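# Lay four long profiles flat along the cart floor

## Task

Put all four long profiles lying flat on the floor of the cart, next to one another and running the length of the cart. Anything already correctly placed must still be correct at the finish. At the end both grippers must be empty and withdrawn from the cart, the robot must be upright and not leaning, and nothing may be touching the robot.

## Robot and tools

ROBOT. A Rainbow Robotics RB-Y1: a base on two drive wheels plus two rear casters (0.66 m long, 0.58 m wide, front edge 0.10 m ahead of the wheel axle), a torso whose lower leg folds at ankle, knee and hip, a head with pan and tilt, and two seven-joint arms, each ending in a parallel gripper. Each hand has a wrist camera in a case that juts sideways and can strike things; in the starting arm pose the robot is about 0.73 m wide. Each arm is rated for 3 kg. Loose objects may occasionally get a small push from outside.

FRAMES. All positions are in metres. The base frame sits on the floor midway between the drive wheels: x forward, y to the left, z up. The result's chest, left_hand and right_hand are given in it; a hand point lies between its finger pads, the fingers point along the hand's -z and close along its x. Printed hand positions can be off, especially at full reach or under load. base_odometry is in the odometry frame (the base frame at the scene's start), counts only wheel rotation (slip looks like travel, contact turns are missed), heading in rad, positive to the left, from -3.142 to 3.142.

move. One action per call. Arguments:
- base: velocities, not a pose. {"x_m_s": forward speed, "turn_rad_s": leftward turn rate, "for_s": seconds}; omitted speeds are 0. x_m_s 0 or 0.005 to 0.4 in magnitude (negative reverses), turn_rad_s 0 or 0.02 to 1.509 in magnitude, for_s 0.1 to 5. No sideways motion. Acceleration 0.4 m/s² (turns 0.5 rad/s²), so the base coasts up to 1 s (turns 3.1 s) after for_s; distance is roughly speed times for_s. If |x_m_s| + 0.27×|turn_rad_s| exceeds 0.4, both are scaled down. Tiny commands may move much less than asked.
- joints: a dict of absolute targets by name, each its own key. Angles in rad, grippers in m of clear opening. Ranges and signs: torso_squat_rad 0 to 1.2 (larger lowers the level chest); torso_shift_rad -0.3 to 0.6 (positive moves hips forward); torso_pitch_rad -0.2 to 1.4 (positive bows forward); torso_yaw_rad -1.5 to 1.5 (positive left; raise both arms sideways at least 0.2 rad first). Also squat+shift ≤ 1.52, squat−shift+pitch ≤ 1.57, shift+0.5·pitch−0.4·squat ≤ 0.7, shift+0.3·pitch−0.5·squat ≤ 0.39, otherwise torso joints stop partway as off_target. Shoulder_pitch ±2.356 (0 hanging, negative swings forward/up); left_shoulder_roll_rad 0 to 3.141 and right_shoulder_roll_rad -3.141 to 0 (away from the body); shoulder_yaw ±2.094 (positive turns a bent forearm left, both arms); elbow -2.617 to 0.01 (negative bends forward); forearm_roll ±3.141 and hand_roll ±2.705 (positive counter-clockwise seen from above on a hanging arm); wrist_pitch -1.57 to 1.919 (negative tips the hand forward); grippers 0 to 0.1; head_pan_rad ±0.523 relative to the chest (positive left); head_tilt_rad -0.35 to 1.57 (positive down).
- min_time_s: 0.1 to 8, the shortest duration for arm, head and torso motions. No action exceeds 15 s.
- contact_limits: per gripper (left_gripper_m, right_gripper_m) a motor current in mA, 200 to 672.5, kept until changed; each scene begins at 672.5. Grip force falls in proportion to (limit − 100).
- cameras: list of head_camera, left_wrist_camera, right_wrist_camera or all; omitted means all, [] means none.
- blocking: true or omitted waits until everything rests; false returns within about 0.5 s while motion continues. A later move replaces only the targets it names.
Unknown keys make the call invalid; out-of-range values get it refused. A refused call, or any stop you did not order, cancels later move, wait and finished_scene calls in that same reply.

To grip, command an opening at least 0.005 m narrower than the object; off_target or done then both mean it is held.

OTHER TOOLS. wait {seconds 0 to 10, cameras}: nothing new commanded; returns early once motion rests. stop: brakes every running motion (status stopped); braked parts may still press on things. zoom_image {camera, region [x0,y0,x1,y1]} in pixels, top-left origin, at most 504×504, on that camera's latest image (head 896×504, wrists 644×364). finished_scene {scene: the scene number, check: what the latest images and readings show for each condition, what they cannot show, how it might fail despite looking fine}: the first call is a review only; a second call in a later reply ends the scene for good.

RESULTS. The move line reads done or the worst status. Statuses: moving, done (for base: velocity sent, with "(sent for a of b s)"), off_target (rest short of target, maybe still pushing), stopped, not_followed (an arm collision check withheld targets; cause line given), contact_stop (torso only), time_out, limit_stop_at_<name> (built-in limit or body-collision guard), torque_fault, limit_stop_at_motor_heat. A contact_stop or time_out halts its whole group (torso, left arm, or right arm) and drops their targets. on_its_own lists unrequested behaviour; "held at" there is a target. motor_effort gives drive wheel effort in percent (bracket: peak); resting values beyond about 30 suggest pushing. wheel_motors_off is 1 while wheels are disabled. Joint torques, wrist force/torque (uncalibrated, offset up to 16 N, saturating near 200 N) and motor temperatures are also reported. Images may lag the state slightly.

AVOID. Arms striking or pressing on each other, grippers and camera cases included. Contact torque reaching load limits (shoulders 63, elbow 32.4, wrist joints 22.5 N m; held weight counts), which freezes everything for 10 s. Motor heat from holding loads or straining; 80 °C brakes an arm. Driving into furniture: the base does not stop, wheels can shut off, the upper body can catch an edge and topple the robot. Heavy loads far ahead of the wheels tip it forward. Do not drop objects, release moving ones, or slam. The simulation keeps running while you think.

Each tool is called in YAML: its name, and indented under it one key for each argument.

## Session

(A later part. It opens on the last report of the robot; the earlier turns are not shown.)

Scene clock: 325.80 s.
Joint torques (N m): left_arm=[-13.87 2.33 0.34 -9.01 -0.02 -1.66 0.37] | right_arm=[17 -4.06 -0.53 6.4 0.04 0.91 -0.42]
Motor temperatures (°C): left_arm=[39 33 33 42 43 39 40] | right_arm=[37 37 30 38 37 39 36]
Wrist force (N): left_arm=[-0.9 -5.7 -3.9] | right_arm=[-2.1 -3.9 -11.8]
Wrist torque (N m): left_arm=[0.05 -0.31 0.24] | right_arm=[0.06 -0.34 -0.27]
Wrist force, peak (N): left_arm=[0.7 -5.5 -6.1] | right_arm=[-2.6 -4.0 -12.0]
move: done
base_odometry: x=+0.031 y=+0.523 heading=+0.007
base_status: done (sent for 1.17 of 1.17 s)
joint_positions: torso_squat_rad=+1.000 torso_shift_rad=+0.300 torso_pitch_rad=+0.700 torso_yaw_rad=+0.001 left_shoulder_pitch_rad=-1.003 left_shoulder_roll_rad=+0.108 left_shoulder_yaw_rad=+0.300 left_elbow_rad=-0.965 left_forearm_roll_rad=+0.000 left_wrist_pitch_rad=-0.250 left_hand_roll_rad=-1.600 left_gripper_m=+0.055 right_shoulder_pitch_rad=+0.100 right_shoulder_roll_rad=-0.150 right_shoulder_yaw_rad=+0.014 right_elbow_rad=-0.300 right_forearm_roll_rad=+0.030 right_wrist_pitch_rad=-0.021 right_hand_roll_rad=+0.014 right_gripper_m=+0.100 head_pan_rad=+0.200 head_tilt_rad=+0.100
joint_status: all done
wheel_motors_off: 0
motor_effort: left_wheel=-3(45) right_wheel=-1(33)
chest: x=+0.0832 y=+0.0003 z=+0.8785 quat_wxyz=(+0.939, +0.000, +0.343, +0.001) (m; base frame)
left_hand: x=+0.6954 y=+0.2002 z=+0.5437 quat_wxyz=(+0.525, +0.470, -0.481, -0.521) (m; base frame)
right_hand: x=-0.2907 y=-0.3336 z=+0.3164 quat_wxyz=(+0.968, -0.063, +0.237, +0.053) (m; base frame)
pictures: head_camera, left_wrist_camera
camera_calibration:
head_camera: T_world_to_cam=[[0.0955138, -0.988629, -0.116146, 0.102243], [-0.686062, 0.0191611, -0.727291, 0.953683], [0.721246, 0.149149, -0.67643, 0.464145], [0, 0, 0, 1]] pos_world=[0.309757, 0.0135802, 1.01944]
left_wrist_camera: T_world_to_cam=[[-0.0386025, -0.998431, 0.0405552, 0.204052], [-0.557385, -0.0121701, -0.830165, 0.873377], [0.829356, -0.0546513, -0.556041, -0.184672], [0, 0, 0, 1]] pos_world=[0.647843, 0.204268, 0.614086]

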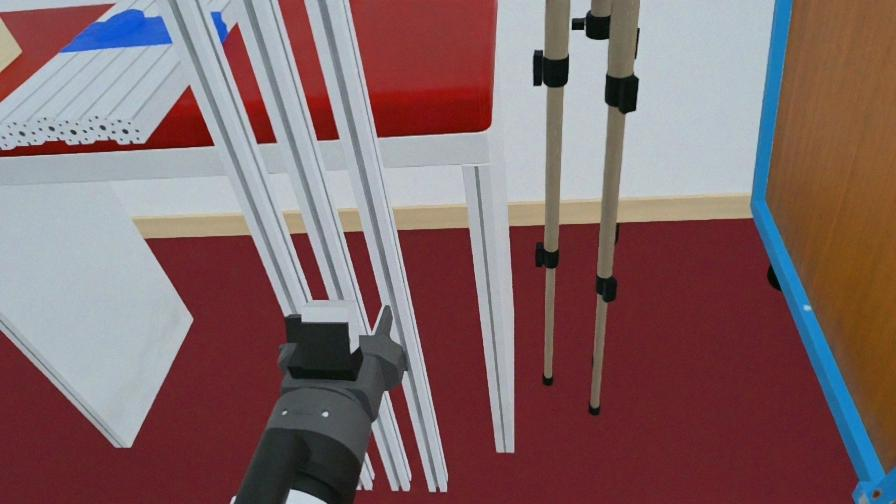

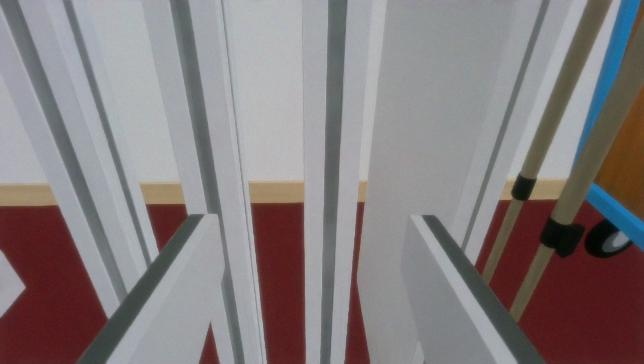

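move:
  base: {"x_m_s":0.08,"for_s":0.6}
  joints: {"left_shoulder_roll_rad":0.09}
  cameras: ["left_wrist_camera"]

Scene clock: 332.10 s.
Joint torques (N m): left_arm=[-14.17 3.39 -0.22 -9 -0.18 -2.04 0.44] | right_arm=[17.13 -4.2 -0.4 6 0.03 0.9 -0.28]
Motor temperatures (°C): left_arm=[39 33 33 42 43 39 40] | right_arm=[37 37 30 38 37 39 36]
Wrist force (N): left_arm=[-1.1 -5.6 -4.1] | right_arm=[-2.1 -4.1 -11.6]
Wrist torque (N m): left_arm=[0.03 -0.30 0.24] | right_arm=[0.07 -0.35 -0.26]
Wrist force, peak (N): left_arm=[-0.7 -6.1 -4.7] | right_arm=[-2.2 -4.1 -12.1]
move: done
base_odometry: x=+0.079 y=+0.523 heading=+0.007
base_status: done (sent for 0.6 of 0.6 s)
joint_positions: torso_squat_rad=+1.000 torso_shift_rad=+0.300 torso_pitch_rad=+0.700 torso_yaw_rad=+0.001 left_shoulder_pitch_rad=-1.003 left_shoulder_roll_rad=+0.090 left_shoulder_yaw_rad=+0.300 left_elbow_rad=-0.965 left_forearm_roll_rad=+0.000 left_wrist_pitch_rad=-0.250 left_hand_roll_rad=-1.600 left_gripper_m=+0.055 right_shoulder_pitch_rad=+0.100 right_shoulder_roll_rad=-0.150 right_shoulder_yaw_rad=+0.014 right_elbow_rad=-0.300 right_forearm_roll_rad=+0.030 right_wrist_pitch_rad=-0.021 right_hand_roll_rad=+0.014 right_gripper_m=+0.100 head_pan_rad=+0.200 head_tilt_rad=+0.100
joint_status: all done
wheel_motors_off: 0
motor_effort: left_wheel=-4(25) right_wheel=-2(32)
chest: x=+0.0832 y=+0.0003 z=+0.8785 quat_wxyz=(+0.939, +0.000, +0.343, +0.001) (m; base frame)
left_hand: x=+0.6932 y=+0.1909 z=+0.5411 quat_wxyz=(+0.530, +0.463, -0.486, -0.519) (m; base frame)
right_hand: x=-0.2908 y=-0.3336 z=+0.3164 quat_wxyz=(+0.968, -0.063, +0.237, +0.053) (m; base frame)
pictures: left_wrist_camera
camera_calibration:
left_wrist_camera: T_world_to_cam=[[-0.0429409, -0.997416, 0.0575936, 0.188409], [-0.56197, -0.023549, -0.826822, 0.873374], [0.826042, -0.0678703, -0.559507, -0.178051], [0, 0, 0, 1]] pos_world=[0.645978, 0.196405, 0.611653]

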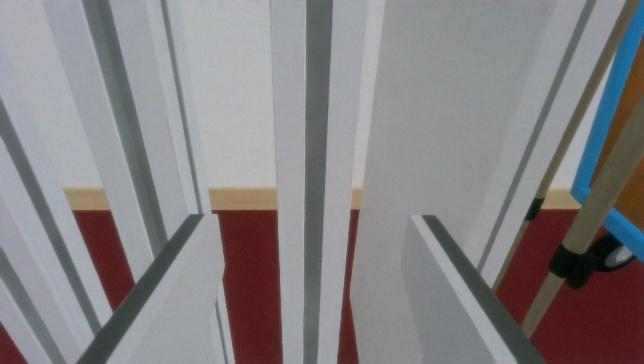

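move:
  base: {"x_m_s":0.08,"for_s":0.8}
  cameras: ["left_wrist_camera"]

Scene clock: 336.27 s.
Joint torques (N m): left_arm=[-14.68 3.29 -0.58 -8.82 -0.21 -1.81 0.41] | right_arm=[16.88 -3.15 -0.25 5.83 0.1 1.02 -0.27]
Motor temperatures (°C): left_arm=[39 33 33 42 43 39 40] | right_arm=[37 37 30 38 37 39 36]
Wrist force (N): left_arm=[-0.9 -5.6 -4.4] | right_arm=[-2.2 -4.1 -11.9]
Wrist torque (N m): left_arm=[0.05 -0.30 0.23] | right_arm=[0.05 -0.35 -0.28]
Wrist force, peak (N): left_arm=[-1.0 -6.0 -4.6] | right_arm=[-2.5 -4.1 -12.0]
move: done
base_odometry: x=+0.143 y=+0.523 heading=+0.006
base_status: done (sent for 0.8 of 0.8 s)
joint_positions: torso_squat_rad=+1.000 torso_shift_rad=+0.300 torso_pitch_rad=+0.700 torso_yaw_rad=+0.001 left_shoulder_pitch_rad=-1.003 left_shoulder_roll_rad=+0.090 left_shoulder_yaw_rad=+0.300 left_elbow_rad=-0.965 left_forearm_roll_rad=+0.000 left_wrist_pitch_rad=-0.250 left_hand_roll_rad=-1.600 left_gripper_m=+0.055 right_shoulder_pitch_rad=+0.100 right_shoulder_roll_rad=-0.150 right_shoulder_yaw_rad=+0.014 right_elbow_rad=-0.300 right_forearm_roll_rad=+0.030 right_wrist_pitch_rad=-0.021 right_hand_roll_rad=+0.014 right_gripper_m=+0.100 head_pan_rad=+0.200 head_tilt_rad=+0.100
joint_status: not commanded
wheel_motors_off: 0
motor_effort: left_wheel=-4(24) right_wheel=-2(31)
chest: x=+0.0832 y=+0.0003 z=+0.8785 quat_wxyz=(+0.939, +0.000, +0.343, +0.001) (m; base frame)
left_hand: x=+0.6932 y=+0.1909 z=+0.5411 quat_wxyz=(+0.530, +0.463, -0.486, -0.519) (m; base frame)
right_hand: x=-0.2908 y=-0.3336 z=+0.3164 quat_wxyz=(+0.968, -0.063, +0.237, +0.053) (m; base frame)
pictures: left_wrist_camera
camera_calibration:
left_wrist_camera: T_world_to_cam=[[-0.0429345, -0.997417, 0.0575917, 0.188411], [-0.561994, -0.023549, -0.826806, 0.873364], [0.826026, -0.0678646, -0.559531, -0.178037], [0, 0, 0, 1]] pos_world=[0.645978, 0.196409, 0.611634]

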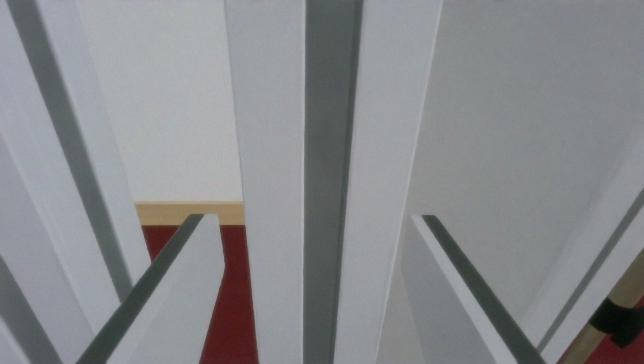

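move:
  joints: {"left_shoulder_roll_rad":0.083}
  cameras: []

move:
  joints: {"left_gripper_m":0}
  cameras: []

move:
  joints: {"torso_squat_rad":0.8,"torso_shift_rad":0.22,"torso_pitch_rad":0.7}
  min_time_s: 3
  cameras: ["head_camera","left_wrist_camera"]

Scene clock: 342.47 s.
Joint torques (N m): left_arm=[-15.03 3.26 -0.58 -8.71 -0.05 -1.97 0.44] | right_arm=[17.13 -4.05 -0.18 5.98 -0.02 0.81 -0.2]
Motor temperatures (°C): left_arm=[39 33 33 42 43 39 40] | right_arm=[37 37 30 38 37 39 36]
Wrist force (N): left_arm=[-0.7 -5.5 -4.0] | right_arm=[-2.0 -4.1 -11.8]
Wrist torque (N m): left_arm=[0.02 -0.26 0.25] | right_arm=[0.06 -0.33 -0.27]
Wrist force, peak (N): left_arm=[0.9 -6.3 -4.1] | right_arm=[-2.3 -4.0 -12.2]
move: done
base_odometry: x=+0.143 y=+0.523 heading=+0.006
base_status: not commanded
joint_positions: torso_squat_rad=+1.000 torso_shift_rad=+0.300 torso_pitch_rad=+0.700 torso_yaw_rad=+0.001 left_shoulder_pitch_rad=-1.003 left_shoulder_roll_rad=+0.083 left_shoulder_yaw_rad=+0.300 left_elbow_rad=-0.965 left_forearm_roll_rad=+0.000 left_wrist_pitch_rad=-0.250 left_hand_roll_rad=-1.600 left_gripper_m=+0.055 right_shoulder_pitch_rad=+0.100 right_shoulder_roll_rad=-0.150 right_shoulder_yaw_rad=+0.014 right_elbow_rad=-0.300 right_forearm_roll_rad=+0.030 right_wrist_pitch_rad=-0.021 right_hand_roll_rad=+0.014 right_gripper_m=+0.100 head_pan_rad=+0.200 head_tilt_rad=+0.100
joint_status: all done
wheel_motors_off: 0
motor_effort: left_wheel=-4(4) right_wheel=+1(3)
chest: x=+0.0832 y=+0.0003 z=+0.8785 quat_wxyz=(+0.939, +0.000, +0.343, +0.001) (m; base frame)
left_hand: x=+0.6923 y=+0.1874 z=+0.5402 quat_wxyz=(+0.531, +0.460, -0.487, -0.519) (m; base frame)
right_hand: x=-0.2908 y=-0.3336 z=+0.3164 quat_wxyz=(+0.968, -0.063, +0.237, +0.053) (m; base frame)
pictures: none
No camera images: "cameras" was empty.

Scene clock: 343.60 s.
Joint torques (N m): left_arm=[-15.49 1.6 -1.01 -9.45 0.13 -2.02 0.63] | right_arm=[16.93 -4.07 -0.79 6.06 -0.03 0.86 -0.43]
Motor temperatures (°C): left_arm=[39 33 33 42 43 39 40] | right_arm=[37 37 30 38 37 39 36]
Wrist force (N): left_arm=[-2.3 -5.9 -4.4] | right_arm=[-2.2 -4.1 -11.8]
Wrist torque (N m): left_arm=[0.12 -0.18 -0.50] | right_arm=[0.07 -0.35 -0.27]
Wrist force, peak (N): left_arm=[-3.1 -6.3 -4.2] | right_arm=[-2.3 -4.1 -12.1]
move: off_target
base_odometry: x=+0.143 y=+0.523 heading=+0.006
base_status: not commanded
joint_positions: torso_squat_rad=+1.000 torso_shift_rad=+0.300 torso_pitch_rad=+0.700 torso_yaw_rad=+0.001 left_shoulder_pitch_rad=-1.003 left_shoulder_roll_rad=+0.083 left_shoulder_yaw_rad=+0.300 left_elbow_rad=-0.965 left_forearm_roll_rad=+0.000 left_wrist_pitch_rad=-0.250 left_hand_roll_rad=-1.600 left_gripper_m=+0.031 right_shoulder_pitch_rad=+0.100 right_shoulder_roll_rad=-0.150 right_shoulder_yaw_rad=+0.014 right_elbow_rad=-0.300 right_forearm_roll_rad=+0.030 right_wrist_pitch_rad=-0.021 right_hand_roll_rad=+0.014 right_gripper_m=+0.100 head_pan_rad=+0.200 head_tilt_rad=+0.100
joint_status: left_gripper_m off_target (ended at +0.031, target +0.000)
wheel_motors_off: 0
motor_effort: left_wheel=-4(4) right_wheel=-1(3)
chest: x=+0.0832 y=+0.0003 z=+0.8785 quat_wxyz=(+0.939, +0.000, +0.343, +0.001) (m; base frame)
left_hand: x=+0.6923 y=+0.1874 z=+0.5402 quat_wxyz=(+0.531, +0.460, -0.487, -0.519) (m; base frame)
right_hand: x=-0.2908 y=-0.3336 z=+0.3164 quat_wxyz=(+0.968, -0.063, +0.237, +0.053) (m; base frame)
pictures: none
No camera images: "cameras" was empty.

Scene clock: 346.90 s.
Joint torques (N m): left_arm=[-20.01 2.91 -0.87 -12.97 0.01 -4.17 0.56] | right_arm=[16.71 -4.52 -0.18 6.09 -0.16 0.9 -0.29]
Motor temperatures (°C): left_arm=[39 33 33 42 43 39 40] | right_arm=[37 37 30 38 37 39 36]
Wrist force (N): left_arm=[-1.0 -15.0 -5.3] | right_arm=[-2.1 -4.2 -11.8]
Wrist torque (N m): left_arm=[-0.13 -0.24 0.24] | right_arm=[0.10 -0.33 -0.28]
Wrist force, peak (N): left_arm=[-1.0 -15.7 -5.4] | right_arm=[-2.3 -4.1 -12.1]
move: done
base_odometry: x=+0.143 y=+0.523 heading=+0.006
base_status: not commanded
joint_positions: torso_squat_rad=+0.800 torso_shift_rad=+0.220 torso_pitch_rad=+0.701 torso_yaw_rad=+0.001 left_shoulder_pitch_rad=-1.002 left_shoulder_roll_rad=+0.083 left_shoulder_yaw_rad=+0.300 left_elbow_rad=-0.964 left_forearm_roll_rad=+0.000 left_wrist_pitch_rad=-0.249 left_hand_roll_rad=-1.600 left_gripper_m=+0.031 right_shoulder_pitch_rad=+0.100 right_shoulder_roll_rad=-0.150 right_shoulder_yaw_rad=+0.014 right_elbow_rad=-0.300 right_forearm_roll_rad=+0.030 right_wrist_pitch_rad=-0.021 right_hand_roll_rad=+0.014 right_gripper_m=+0.100 head_pan_rad=+0.200 head_tilt_rad=+0.100
joint_status: all done
wheel_motors_off: 0
motor_effort: left_wheel=-3(4) right_wheel=+0(4)
chest: x=+0.0781 y=+0.0003 z=+0.9929 quat_wxyz=(+0.939, +0.000, +0.343, +0.001) (m; base frame)
left_hand: x=+0.6864 y=+0.1876 z=+0.6531 quat_wxyz=(+0.532, +0.459, -0.486, -0.519) (m; base frame)
right_hand: x=-0.2962 y=-0.3336 z=+0.4311 quat_wxyz=(+0.968, -0.063, +0.237, +0.053) (m; base frame)
pictures: head_camera, left_wrist_camera
camera_calibration:
head_camera: T_world_to_cam=[[0.0954243, -0.988634, -0.116173, 0.116083], [-0.686459, 0.0191609, -0.726916, 1.03309], [0.72088, 0.149113, -0.676828, 0.545697], [0, 0, 0, 1]] pos_world=[0.304712, 0.0135982, 1.1338]
left_wrist_camera: T_world_to_cam=[[-0.0441768, -0.996979, 0.0638906, 0.175039], [-0.566326, -0.027693, -0.823716, 0.96385], [0.822997, -0.072572, -0.563391, -0.104534], [0, 0, 0, 1]] pos_world=[0.639617, 0.193616, 0.723862]

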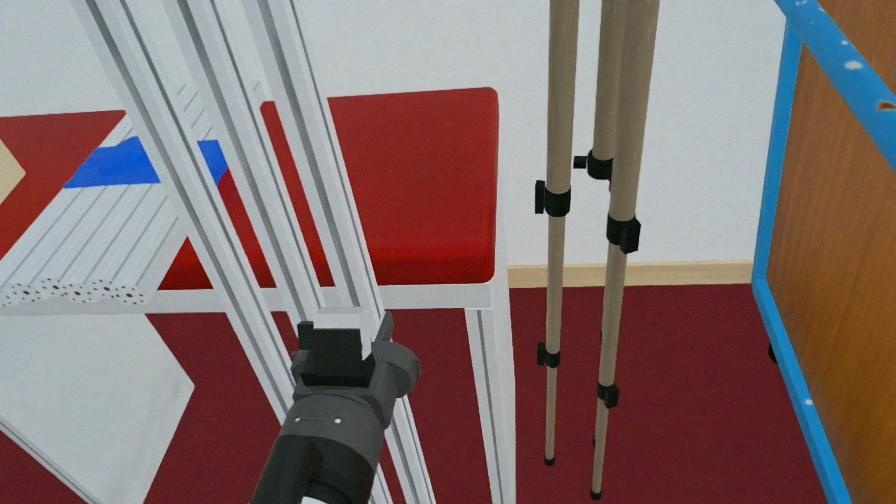

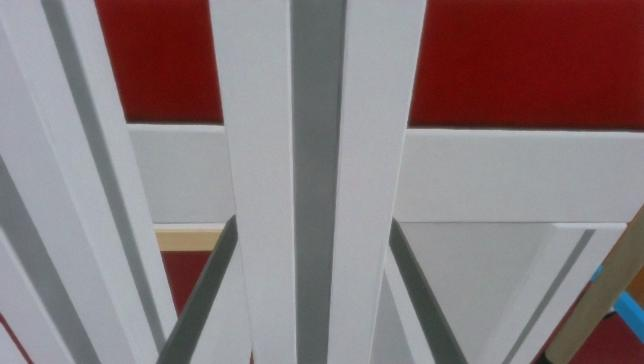

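move:
  base: {"x_m_s":-0.12,"for_s":2.0}
  cameras: []

move:
  base: {"x_m_s":-0.2,"for_s":1.27}
  joints: {"torso_squat_rad":0.6,"torso_shift_rad":0.22,"torso_pitch_rad":0.5}
  cameras: []

move:
  joints: {"left_hand_roll_rad":0.05}
  min_time_s: 3.0
  cameras: []

move:
  joints: {"torso_squat_rad":0.4,"torso_shift_rad":0,"torso_pitch_rad":0.3,"left_shoulder_pitch_rad":-0.95,"left_shoulder_roll_rad":0.15,"left_shoulder_yaw_rad":0.1,"left_elbow_rad":-1.0,"left_wrist_pitch_rad":0.98}
  min_time_s: 2.0
  cameras: ["head_camera"]

Scene clock: 356.60 s.
Joint torques (N m): left_arm=[-20.19 2.96 -1.04 -13.09 0.17 -4.26 0.7] | right_arm=[16.17 -4.44 0.18 5.9 0.05 0.86 -0.38]
Motor temperatures (°C): left_arm=[39 33 33 43 43 39 40] | right_arm=[37 37 30 38 37 39 36]
Wrist force (N): left_arm=[-1.3 -14.9 -5.3] | right_arm=[-2.3 -4.2 -11.9]
Wrist torque (N m): left_arm=[-0.37 -0.26 0.24] | right_arm=[0.10 -0.34 -0.29]
Wrist force, peak (N): left_arm=[-0.9 -15.9 -5.8] | right_arm=[-2.3 -4.3 -12.4]
move: done
base_odometry: x=-0.097 y=+0.522 heading=+0.007
base_status: done (sent for 2 of 2 s)
joint_positions: torso_squat_rad=+0.800 torso_shift_rad=+0.220 torso_pitch_rad=+0.701 torso_yaw_rad=+0.001 left_shoulder_pitch_rad=-1.002 left_shoulder_roll_rad=+0.083 left_shoulder_yaw_rad=+0.300 left_elbow_rad=-0.964 left_forearm_roll_rad=+0.000 left_wrist_pitch_rad=-0.249 left_hand_roll_rad=-1.600 left_gripper_m=+0.031 right_shoulder_pitch_rad=+0.100 right_shoulder_roll_rad=-0.150 right_shoulder_yaw_rad=+0.014 right_elbow_rad=-0.300 right_forearm_roll_rad=+0.030 right_wrist_pitch_rad=-0.021 right_hand_roll_rad=+0.014 right_gripper_m=+0.100 head_pan_rad=+0.200 head_tilt_rad=+0.100
joint_status: not commanded
wheel_motors_off: 0
motor_effort: left_wheel=+3(28) right_wheel=-1(24)
chest: x=+0.0780 y=+0.0003 z=+0.9930 quat_wxyz=(+0.939, +0.000, +0.343, +0.001) (m; base frame)
left_hand: x=+0.6863 y=+0.1876 z=+0.6531 quat_wxyz=(+0.532, +0.459, -0.486, -0.519) (m; base frame)
right_hand: x=-0.2963 y=-0.3336 z=+0.4312 quat_wxyz=(+0.968, -0.063, +0.237, +0.053) (m; base frame)
pictures: none
No camera images: "cameras" was empty.

Scene clock: 358.90 s.
Joint torques (N m): left_arm=[-24.94 3.7 -0.86 -14.37 0.14 -4.33 0.32] | right_arm=[11.52 -4.71 0.16 3.75 0.14 0.49 -0.25]
Motor temperatures (°C): left_arm=[39 33 33 43 43 40 40] | right_arm=[37 37 30 38 37 39 36]
Wrist force (N): left_arm=[-1.0 -15.3 -2.5] | right_arm=[-2.9 -3.9 -12.7]
Wrist torque (N m): left_arm=[-0.26 -0.23 0.26] | right_arm=[0.07 -0.36 -0.32]
Wrist force, peak (N): left_arm=[-1.0 -17.3 -6.2] | right_arm=[-3.0 -4.1 -12.8]
move: done
base_odometry: x=-0.351 y=+0.520 heading=+0.006
base_status: done (sent for 1.27 of 1.27 s)
joint_positions: torso_squat_rad=+0.600 torso_shift_rad=+0.220 torso_pitch_rad=+0.500 torso_yaw_rad=+0.001 left_shoulder_pitch_rad=-1.001 left_shoulder_roll_rad=+0.083 left_shoulder_yaw_rad=+0.300 left_elbow_rad=-0.964 left_forearm_roll_rad=+0.000 left_wrist_pitch_rad=-0.249 left_hand_roll_rad=-1.600 left_gripper_m=+0.031 right_shoulder_pitch_rad=+0.100 right_shoulder_roll_rad=-0.150 right_shoulder_yaw_rad=+0.014 right_elbow_rad=-0.300 right_forearm_roll_rad=+0.030 right_wrist_pitch_rad=-0.021 right_hand_roll_rad=+0.014 right_gripper_m=+0.100 head_pan_rad=+0.200 head_tilt_rad=+0.100
joint_status: all done
wheel_motors_off: 0
motor_effort: left_wheel=-4(26) right_wheel=+6(35)
chest: x=+0.0467 y=+0.0003 z=+1.1158 quat_wxyz=(+0.969, +0.000, +0.248, +0.001) (m; base frame)
left_hand: x=+0.7104 y=+0.1877 z=+0.9034 quat_wxyz=(+0.481, +0.509, -0.537, -0.471) (m; base frame)
right_hand: x=-0.2085 y=-0.3336 z=+0.4908 quat_wxyz=(+0.987, -0.068, +0.139, +0.046) (m; base frame)
pictures: none
No camera images: "cameras" was empty.

Scene clock: 362.20 s.
Joint torques (N m): left_arm=[-24.53 4.28 -0.67 -14.18 0.1 -4.34 0.14] | right_arm=[11.98 -4.06 -0.53 3.5 0.01 0.5 -0.24]
Motor temperatures (°C): left_arm=[39 33 33 43 43 40 40] | right_arm=[37 37 30 38 37 39 36]
Wrist force (N): left_arm=[-15.8 2.1 -1.6] | right_arm=[-2.9 -4.0 -12.7]
Wrist torque (N m): left_arm=[-0.22 -0.41 0.49] | right_arm=[0.08 -0.34 -0.30]
Wrist force, peak (N): left_arm=[-16.0 1.1 -1.6] | right_arm=[-3.2 -4.1 -12.8]
move: done
base_odometry: x=-0.351 y=+0.520 heading=+0.006
base_status: not commanded
joint_positions: torso_squat_rad=+0.600 torso_shift_rad=+0.220 torso_pitch_rad=+0.500 torso_yaw_rad=+0.001 left_shoulder_pitch_rad=-1.001 left_shoulder_roll_rad=+0.083 left_shoulder_yaw_rad=+0.300 left_elbow_rad=-0.964 left_forearm_roll_rad=+0.000 left_wrist_pitch_rad=-0.249 left_hand_roll_rad=+0.050 left_gripper_m=+0.030 right_shoulder_pitch_rad=+0.100 right_shoulder_roll_rad=-0.150 right_shoulder_yaw_rad=+0.014 right_elbow_rad=-0.300 right_forearm_roll_rad=+0.030 right_wrist_pitch_rad=-0.021 right_hand_roll_rad=+0.014 right_gripper_m=+0.100 head_pan_rad=+0.200 head_tilt_rad=+0.100
joint_status: all done
wheel_motors_off: 0
motor_effort: left_wheel=-3(5) right_wheel=+5(9)
chest: x=+0.0467 y=+0.0003 z=+1.1158 quat_wxyz=(+0.969, +0.000, +0.248, +0.001) (m; base frame)
left_hand: x=+0.7104 y=+0.1877 z=+0.9034 quat_wxyz=(+0.672, -0.049, -0.738, +0.033) (m; base frame)
right_hand: x=-0.2085 y=-0.3336 z=+0.4908 quat_wxyz=(+0.987, -0.068, +0.139, +0.046) (m; base frame)
pictures: none
No camera images: "cameras" was empty.

Scene clock: 364.63 s.
Joint torques (N m): left_arm=[-24.83 6.87 -0.26 -12.6 -0.48 -2.36 0.03] | right_arm=[7.21 -4.7 -0.07 2.04 0.13 0.02 -0.32]
Motor temperatures (°C): left_arm=[39 33 33 44 43 40 40] | right_arm=[37 37 30 38 37 39 36]
Wrist force (N): left_arm=[-9.2 -0.8 -15.5] | right_arm=[-4.4 -4.0 -12.7]
Wrist torque (N m): left_arm=[-0.42 -0.27 0.39] | right_arm=[0.05 -0.46 -0.31]
Wrist force, peak (N): left_arm=[-9.3 0.0 -16.0] | right_arm=[-4.6 -4.0 -12.8]
move: done
base_odometry: x=-0.351 y=+0.520 heading=+0.006
base_status: not commanded
joint_positions: torso_squat_rad=+0.400 torso_shift_rad=+0.000 torso_pitch_rad=+0.300 torso_yaw_rad=+0.001 left_shoulder_pitch_rad=-0.949 left_shoulder_roll_rad=+0.149 left_shoulder_yaw_rad=+0.100 left_elbow_rad=-0.999 left_forearm_roll_rad=+0.000 left_wrist_pitch_rad=+0.980 left_hand_roll_rad=+0.050 left_gripper_m=+0.030 right_shoulder_pitch_rad=+0.100 right_shoulder_roll_rad=-0.150 right_shoulder_yaw_rad=+0.014 right_elbow_rad=-0.300 right_forearm_roll_rad=+0.030 right_wrist_pitch_rad=-0.021 right_hand_roll_rad=+0.014 right_gripper_m=+0.100 head_pan_rad=+0.200 head_tilt_rad=+0.100
joint_status: all done
wheel_motors_off: 0
motor_effort: left_wheel=-7(8) right_wheel=+8(11)
chest: x=-0.1363 y=+0.0003 z=+1.2208 quat_wxyz=(+0.989, +0.000, +0.150, +0.001) (m; base frame)
left_hand: x=+0.4649 y=+0.1848 z=+0.8849 quat_wxyz=(+0.947, +0.023, -0.313, -0.061) (m; base frame)
right_hand: x=-0.2621 y=-0.3336 z=+0.5576 quat_wxyz=(+0.996, -0.072, +0.040, +0.039) (m; base frame)
pictures: head_camera
camera_calibration:
head_camera: T_world_to_cam=[[0.133198, -0.988629, -0.0697925, 0.111574], [-0.348948, 0.0191304, -0.936947, 1.35398], [0.927628, 0.149153, -0.342432, 0.474442], [0, 0, 0, 1]] pos_world=[0.0175009, 0.0136385, 1.43886]

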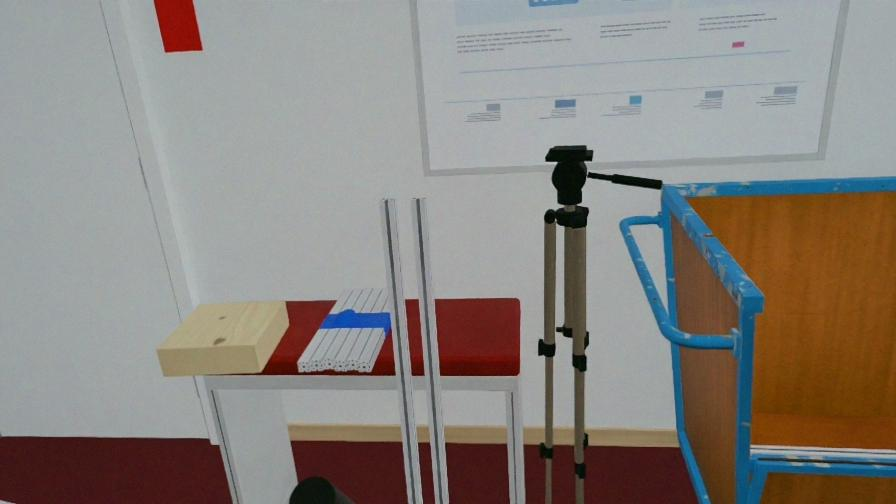

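move:
  base: {"turn_rad_s":-0.4,"for_s":3.8}
  cameras: []

move:
  base: {"x_m_s":0.3,"for_s":4.13}
  cameras: []

move:
  base: {"turn_rad_s":0.4,"for_s":3.8}
  joints: {"left_hand_roll_rad":0.15}
  cameras: ["head_camera"]

Scene clock: 379.77 s.
Joint torques (N m): left_arm=[-25.48 7 0.18 -12.9 -0.44 -2.6 0.28] | right_arm=[7.14 -5.22 -0.48 1.76 -0.08 0.11 -0.46]
Motor temperatures (°C): left_arm=[40 33 33 44 43 40 39] | right_arm=[36 37 30 37 37 39 35]
Wrist force (N): left_arm=[-9.4 -0.6 -15.6] | right_arm=[-4.5 -4.0 -12.5]
Wrist torque (N m): left_arm=[-0.56 -0.28 0.37] | right_arm=[0.07 -0.46 -0.30]
Wrist force, peak (N): left_arm=[-9.8 -0.3 -16.0] | right_arm=[-4.7 -4.1 -12.9]
move: done
base_odometry: x=-0.351 y=+0.520 heading=-1.513
base_status: done (sent for 3.8 of 3.8 s)
joint_positions: torso_squat_rad=+0.400 torso_shift_rad=+0.000 torso_pitch_rad=+0.300 torso_yaw_rad=+0.001 left_shoulder_pitch_rad=-0.949 left_shoulder_roll_rad=+0.149 left_shoulder_yaw_rad=+0.100 left_elbow_rad=-0.999 left_forearm_roll_rad=+0.000 left_wrist_pitch_rad=+0.980 left_hand_roll_rad=+0.050 left_gripper_m=+0.030 right_shoulder_pitch_rad=+0.100 right_shoulder_roll_rad=-0.150 right_shoulder_yaw_rad=+0.014 right_elbow_rad=-0.300 right_forearm_roll_rad=+0.030 right_wrist_pitch_rad=-0.021 right_hand_roll_rad=+0.014 right_gripper_m=+0.100 head_pan_rad=+0.200 head_tilt_rad=+0.100
joint_status: not commanded
wheel_motors_off: 0
motor_effort: left_wheel=+14(52) right_wheel=+2(49)
chest: x=-0.1363 y=+0.0003 z=+1.2208 quat_wxyz=(+0.989, +0.000, +0.150, +0.001) (m; base frame)
left_hand: x=+0.4649 y=+0.1849 z=+0.8849 quat_wxyz=(+0.947, +0.023, -0.313, -0.061) (m; base frame)
right_hand: x=-0.2621 y=-0.3336 z=+0.5576 quat_wxyz=(+0.996, -0.072, +0.040, +0.039) (m; base frame)
pictures: none
No camera images: "cameras" was empty.

Scene clock: 385.10 s.
Joint torques (N m): left_arm=[-25.44 6.16 -0.3 -12.6 -0.44 -2.39 0.21] | right_arm=[7.63 -5.28 -0.26 2.09 0.09 0.15 -0.29]
Motor temperatures (°C): left_arm=[41 33 33 44 43 39 39] | right_arm=[36 37 30 37 37 39 35]
Wrist force (N): left_arm=[-9.4 -0.5 -15.4] | right_arm=[-4.3 -4.0 -12.6]
Wrist torque (N m): left_arm=[-0.50 -0.28 0.41] | right_arm=[0.09 -0.44 -0.29]
Wrist force, peak (N): left_arm=[-9.7 -0.8 -16.3] | right_arm=[-4.4 -4.1 -13.0]
move: done
base_odometry: x=-0.280 y=-0.718 heading=-1.514
base_status: done (sent for 4.13 of 4.13 s)
joint_positions: torso_squat_rad=+0.400 torso_shift_rad=+0.000 torso_pitch_rad=+0.301 torso_yaw_rad=+0.001 left_shoulder_pitch_rad=-0.949 left_shoulder_roll_rad=+0.149 left_shoulder_yaw_rad=+0.100 left_elbow_rad=-0.999 left_forearm_roll_rad=+0.000 left_wrist_pitch_rad=+0.980 left_hand_roll_rad=+0.050 left_gripper_m=+0.030 right_shoulder_pitch_rad=+0.100 right_shoulder_roll_rad=-0.150 right_shoulder_yaw_rad=+0.014 right_elbow_rad=-0.300 right_forearm_roll_rad=+0.030 right_wrist_pitch_rad=-0.021 right_hand_roll_rad=+0.014 right_gripper_m=+0.100 head_pan_rad=+0.200 head_tilt_rad=+0.100
joint_status: not commanded
wheel_motors_off: 0
motor_effort: left_wheel=-8(45) right_wheel=+5(48)
chest: x=-0.1363 y=+0.0003 z=+1.2208 quat_wxyz=(+0.989, +0.000, +0.150, +0.001) (m; base frame)
left_hand: x=+0.4649 y=+0.1849 z=+0.8849 quat_wxyz=(+0.947, +0.023, -0.313, -0.061) (m; base frame)
right_hand: x=-0.2620 y=-0.3336 z=+0.5576 quat_wxyz=(+0.996, -0.072, +0.040, +0.039) (m; base frame)
pictures: none
No camera images: "cameras" was empty.

Scene clock: 390.03 s.
Joint torques (N m): left_arm=[-25.5 7.23 0.08 -12.56 -0.65 -2.22 -0.03] | right_arm=[7.43 -4.95 -0.68 1.84 0.22 0.23 -0.32]
Motor temperatures (°C): left_arm=[41 33 33 44 43 39 39] | right_arm=[36 37 30 37 37 39 35]
Wrist force (N): left_arm=[-9.7 -0.2 -15.8] | right_arm=[-4.5 -3.9 -13.0]
Wrist torque (N m): left_arm=[-0.29 -0.30 0.36] | right_arm=[0.07 -0.46 -0.29]
Wrist force, peak (N): left_arm=[-9.9 0.7 -16.0] | right_arm=[-4.6 -4.2 -13.0]
move: done
base_odometry: x=-0.281 y=-0.718 heading=+0.006
base_status: done (sent for 3.8 of 3.8 s)
joint_positions: torso_squat_rad=+0.400 torso_shift_rad=+0.000 torso_pitch_rad=+0.301 torso_yaw_rad=+0.001 left_shoulder_pitch_rad=-0.949 left_shoulder_roll_rad=+0.149 left_shoulder_yaw_rad=+0.100 left_elbow_rad=-0.999 left_forearm_roll_rad=+0.000 left_wrist_pitch_rad=+0.980 left_hand_roll_rad=+0.150 left_gripper_m=+0.030 right_shoulder_pitch_rad=+0.100 right_shoulder_roll_rad=-0.150 right_shoulder_yaw_rad=+0.014 right_elbow_rad=-0.300 right_forearm_roll_rad=+0.030 right_wrist_pitch_rad=-0.021 right_hand_roll_rad=+0.014 right_gripper_m=+0.100 head_pan_rad=+0.200 head_tilt_rad=+0.100
joint_status: all done
wheel_motors_off: 0
motor_effort: left_wheel=+3(42) right_wheel=+14(35)
chest: x=-0.1363 y=+0.0004 z=+1.2208 quat_wxyz=(+0.989, +0.000, +0.150, +0.001) (m; base frame)
left_hand: x=+0.4649 y=+0.1848 z=+0.8849 quat_wxyz=(+0.949, +0.008, -0.314, -0.013) (m; base frame)
right_hand: x=-0.2620 y=-0.3336 z=+0.5576 quat_wxyz=(+0.996, -0.072, +0.040, +0.039) (m; base frame)
pictures: head_camera
camera_calibration:
head_camera: T_world_to_cam=[[0.133198, -0.988631, -0.0697595, 0.111549], [-0.349037, 0.0190845, -0.936914, 1.35396], [0.927594, 0.149144, -0.342527, 0.474476], [0, 0, 0, 1]] pos_world=[0.0176025, 0.0136763, 1.43885]

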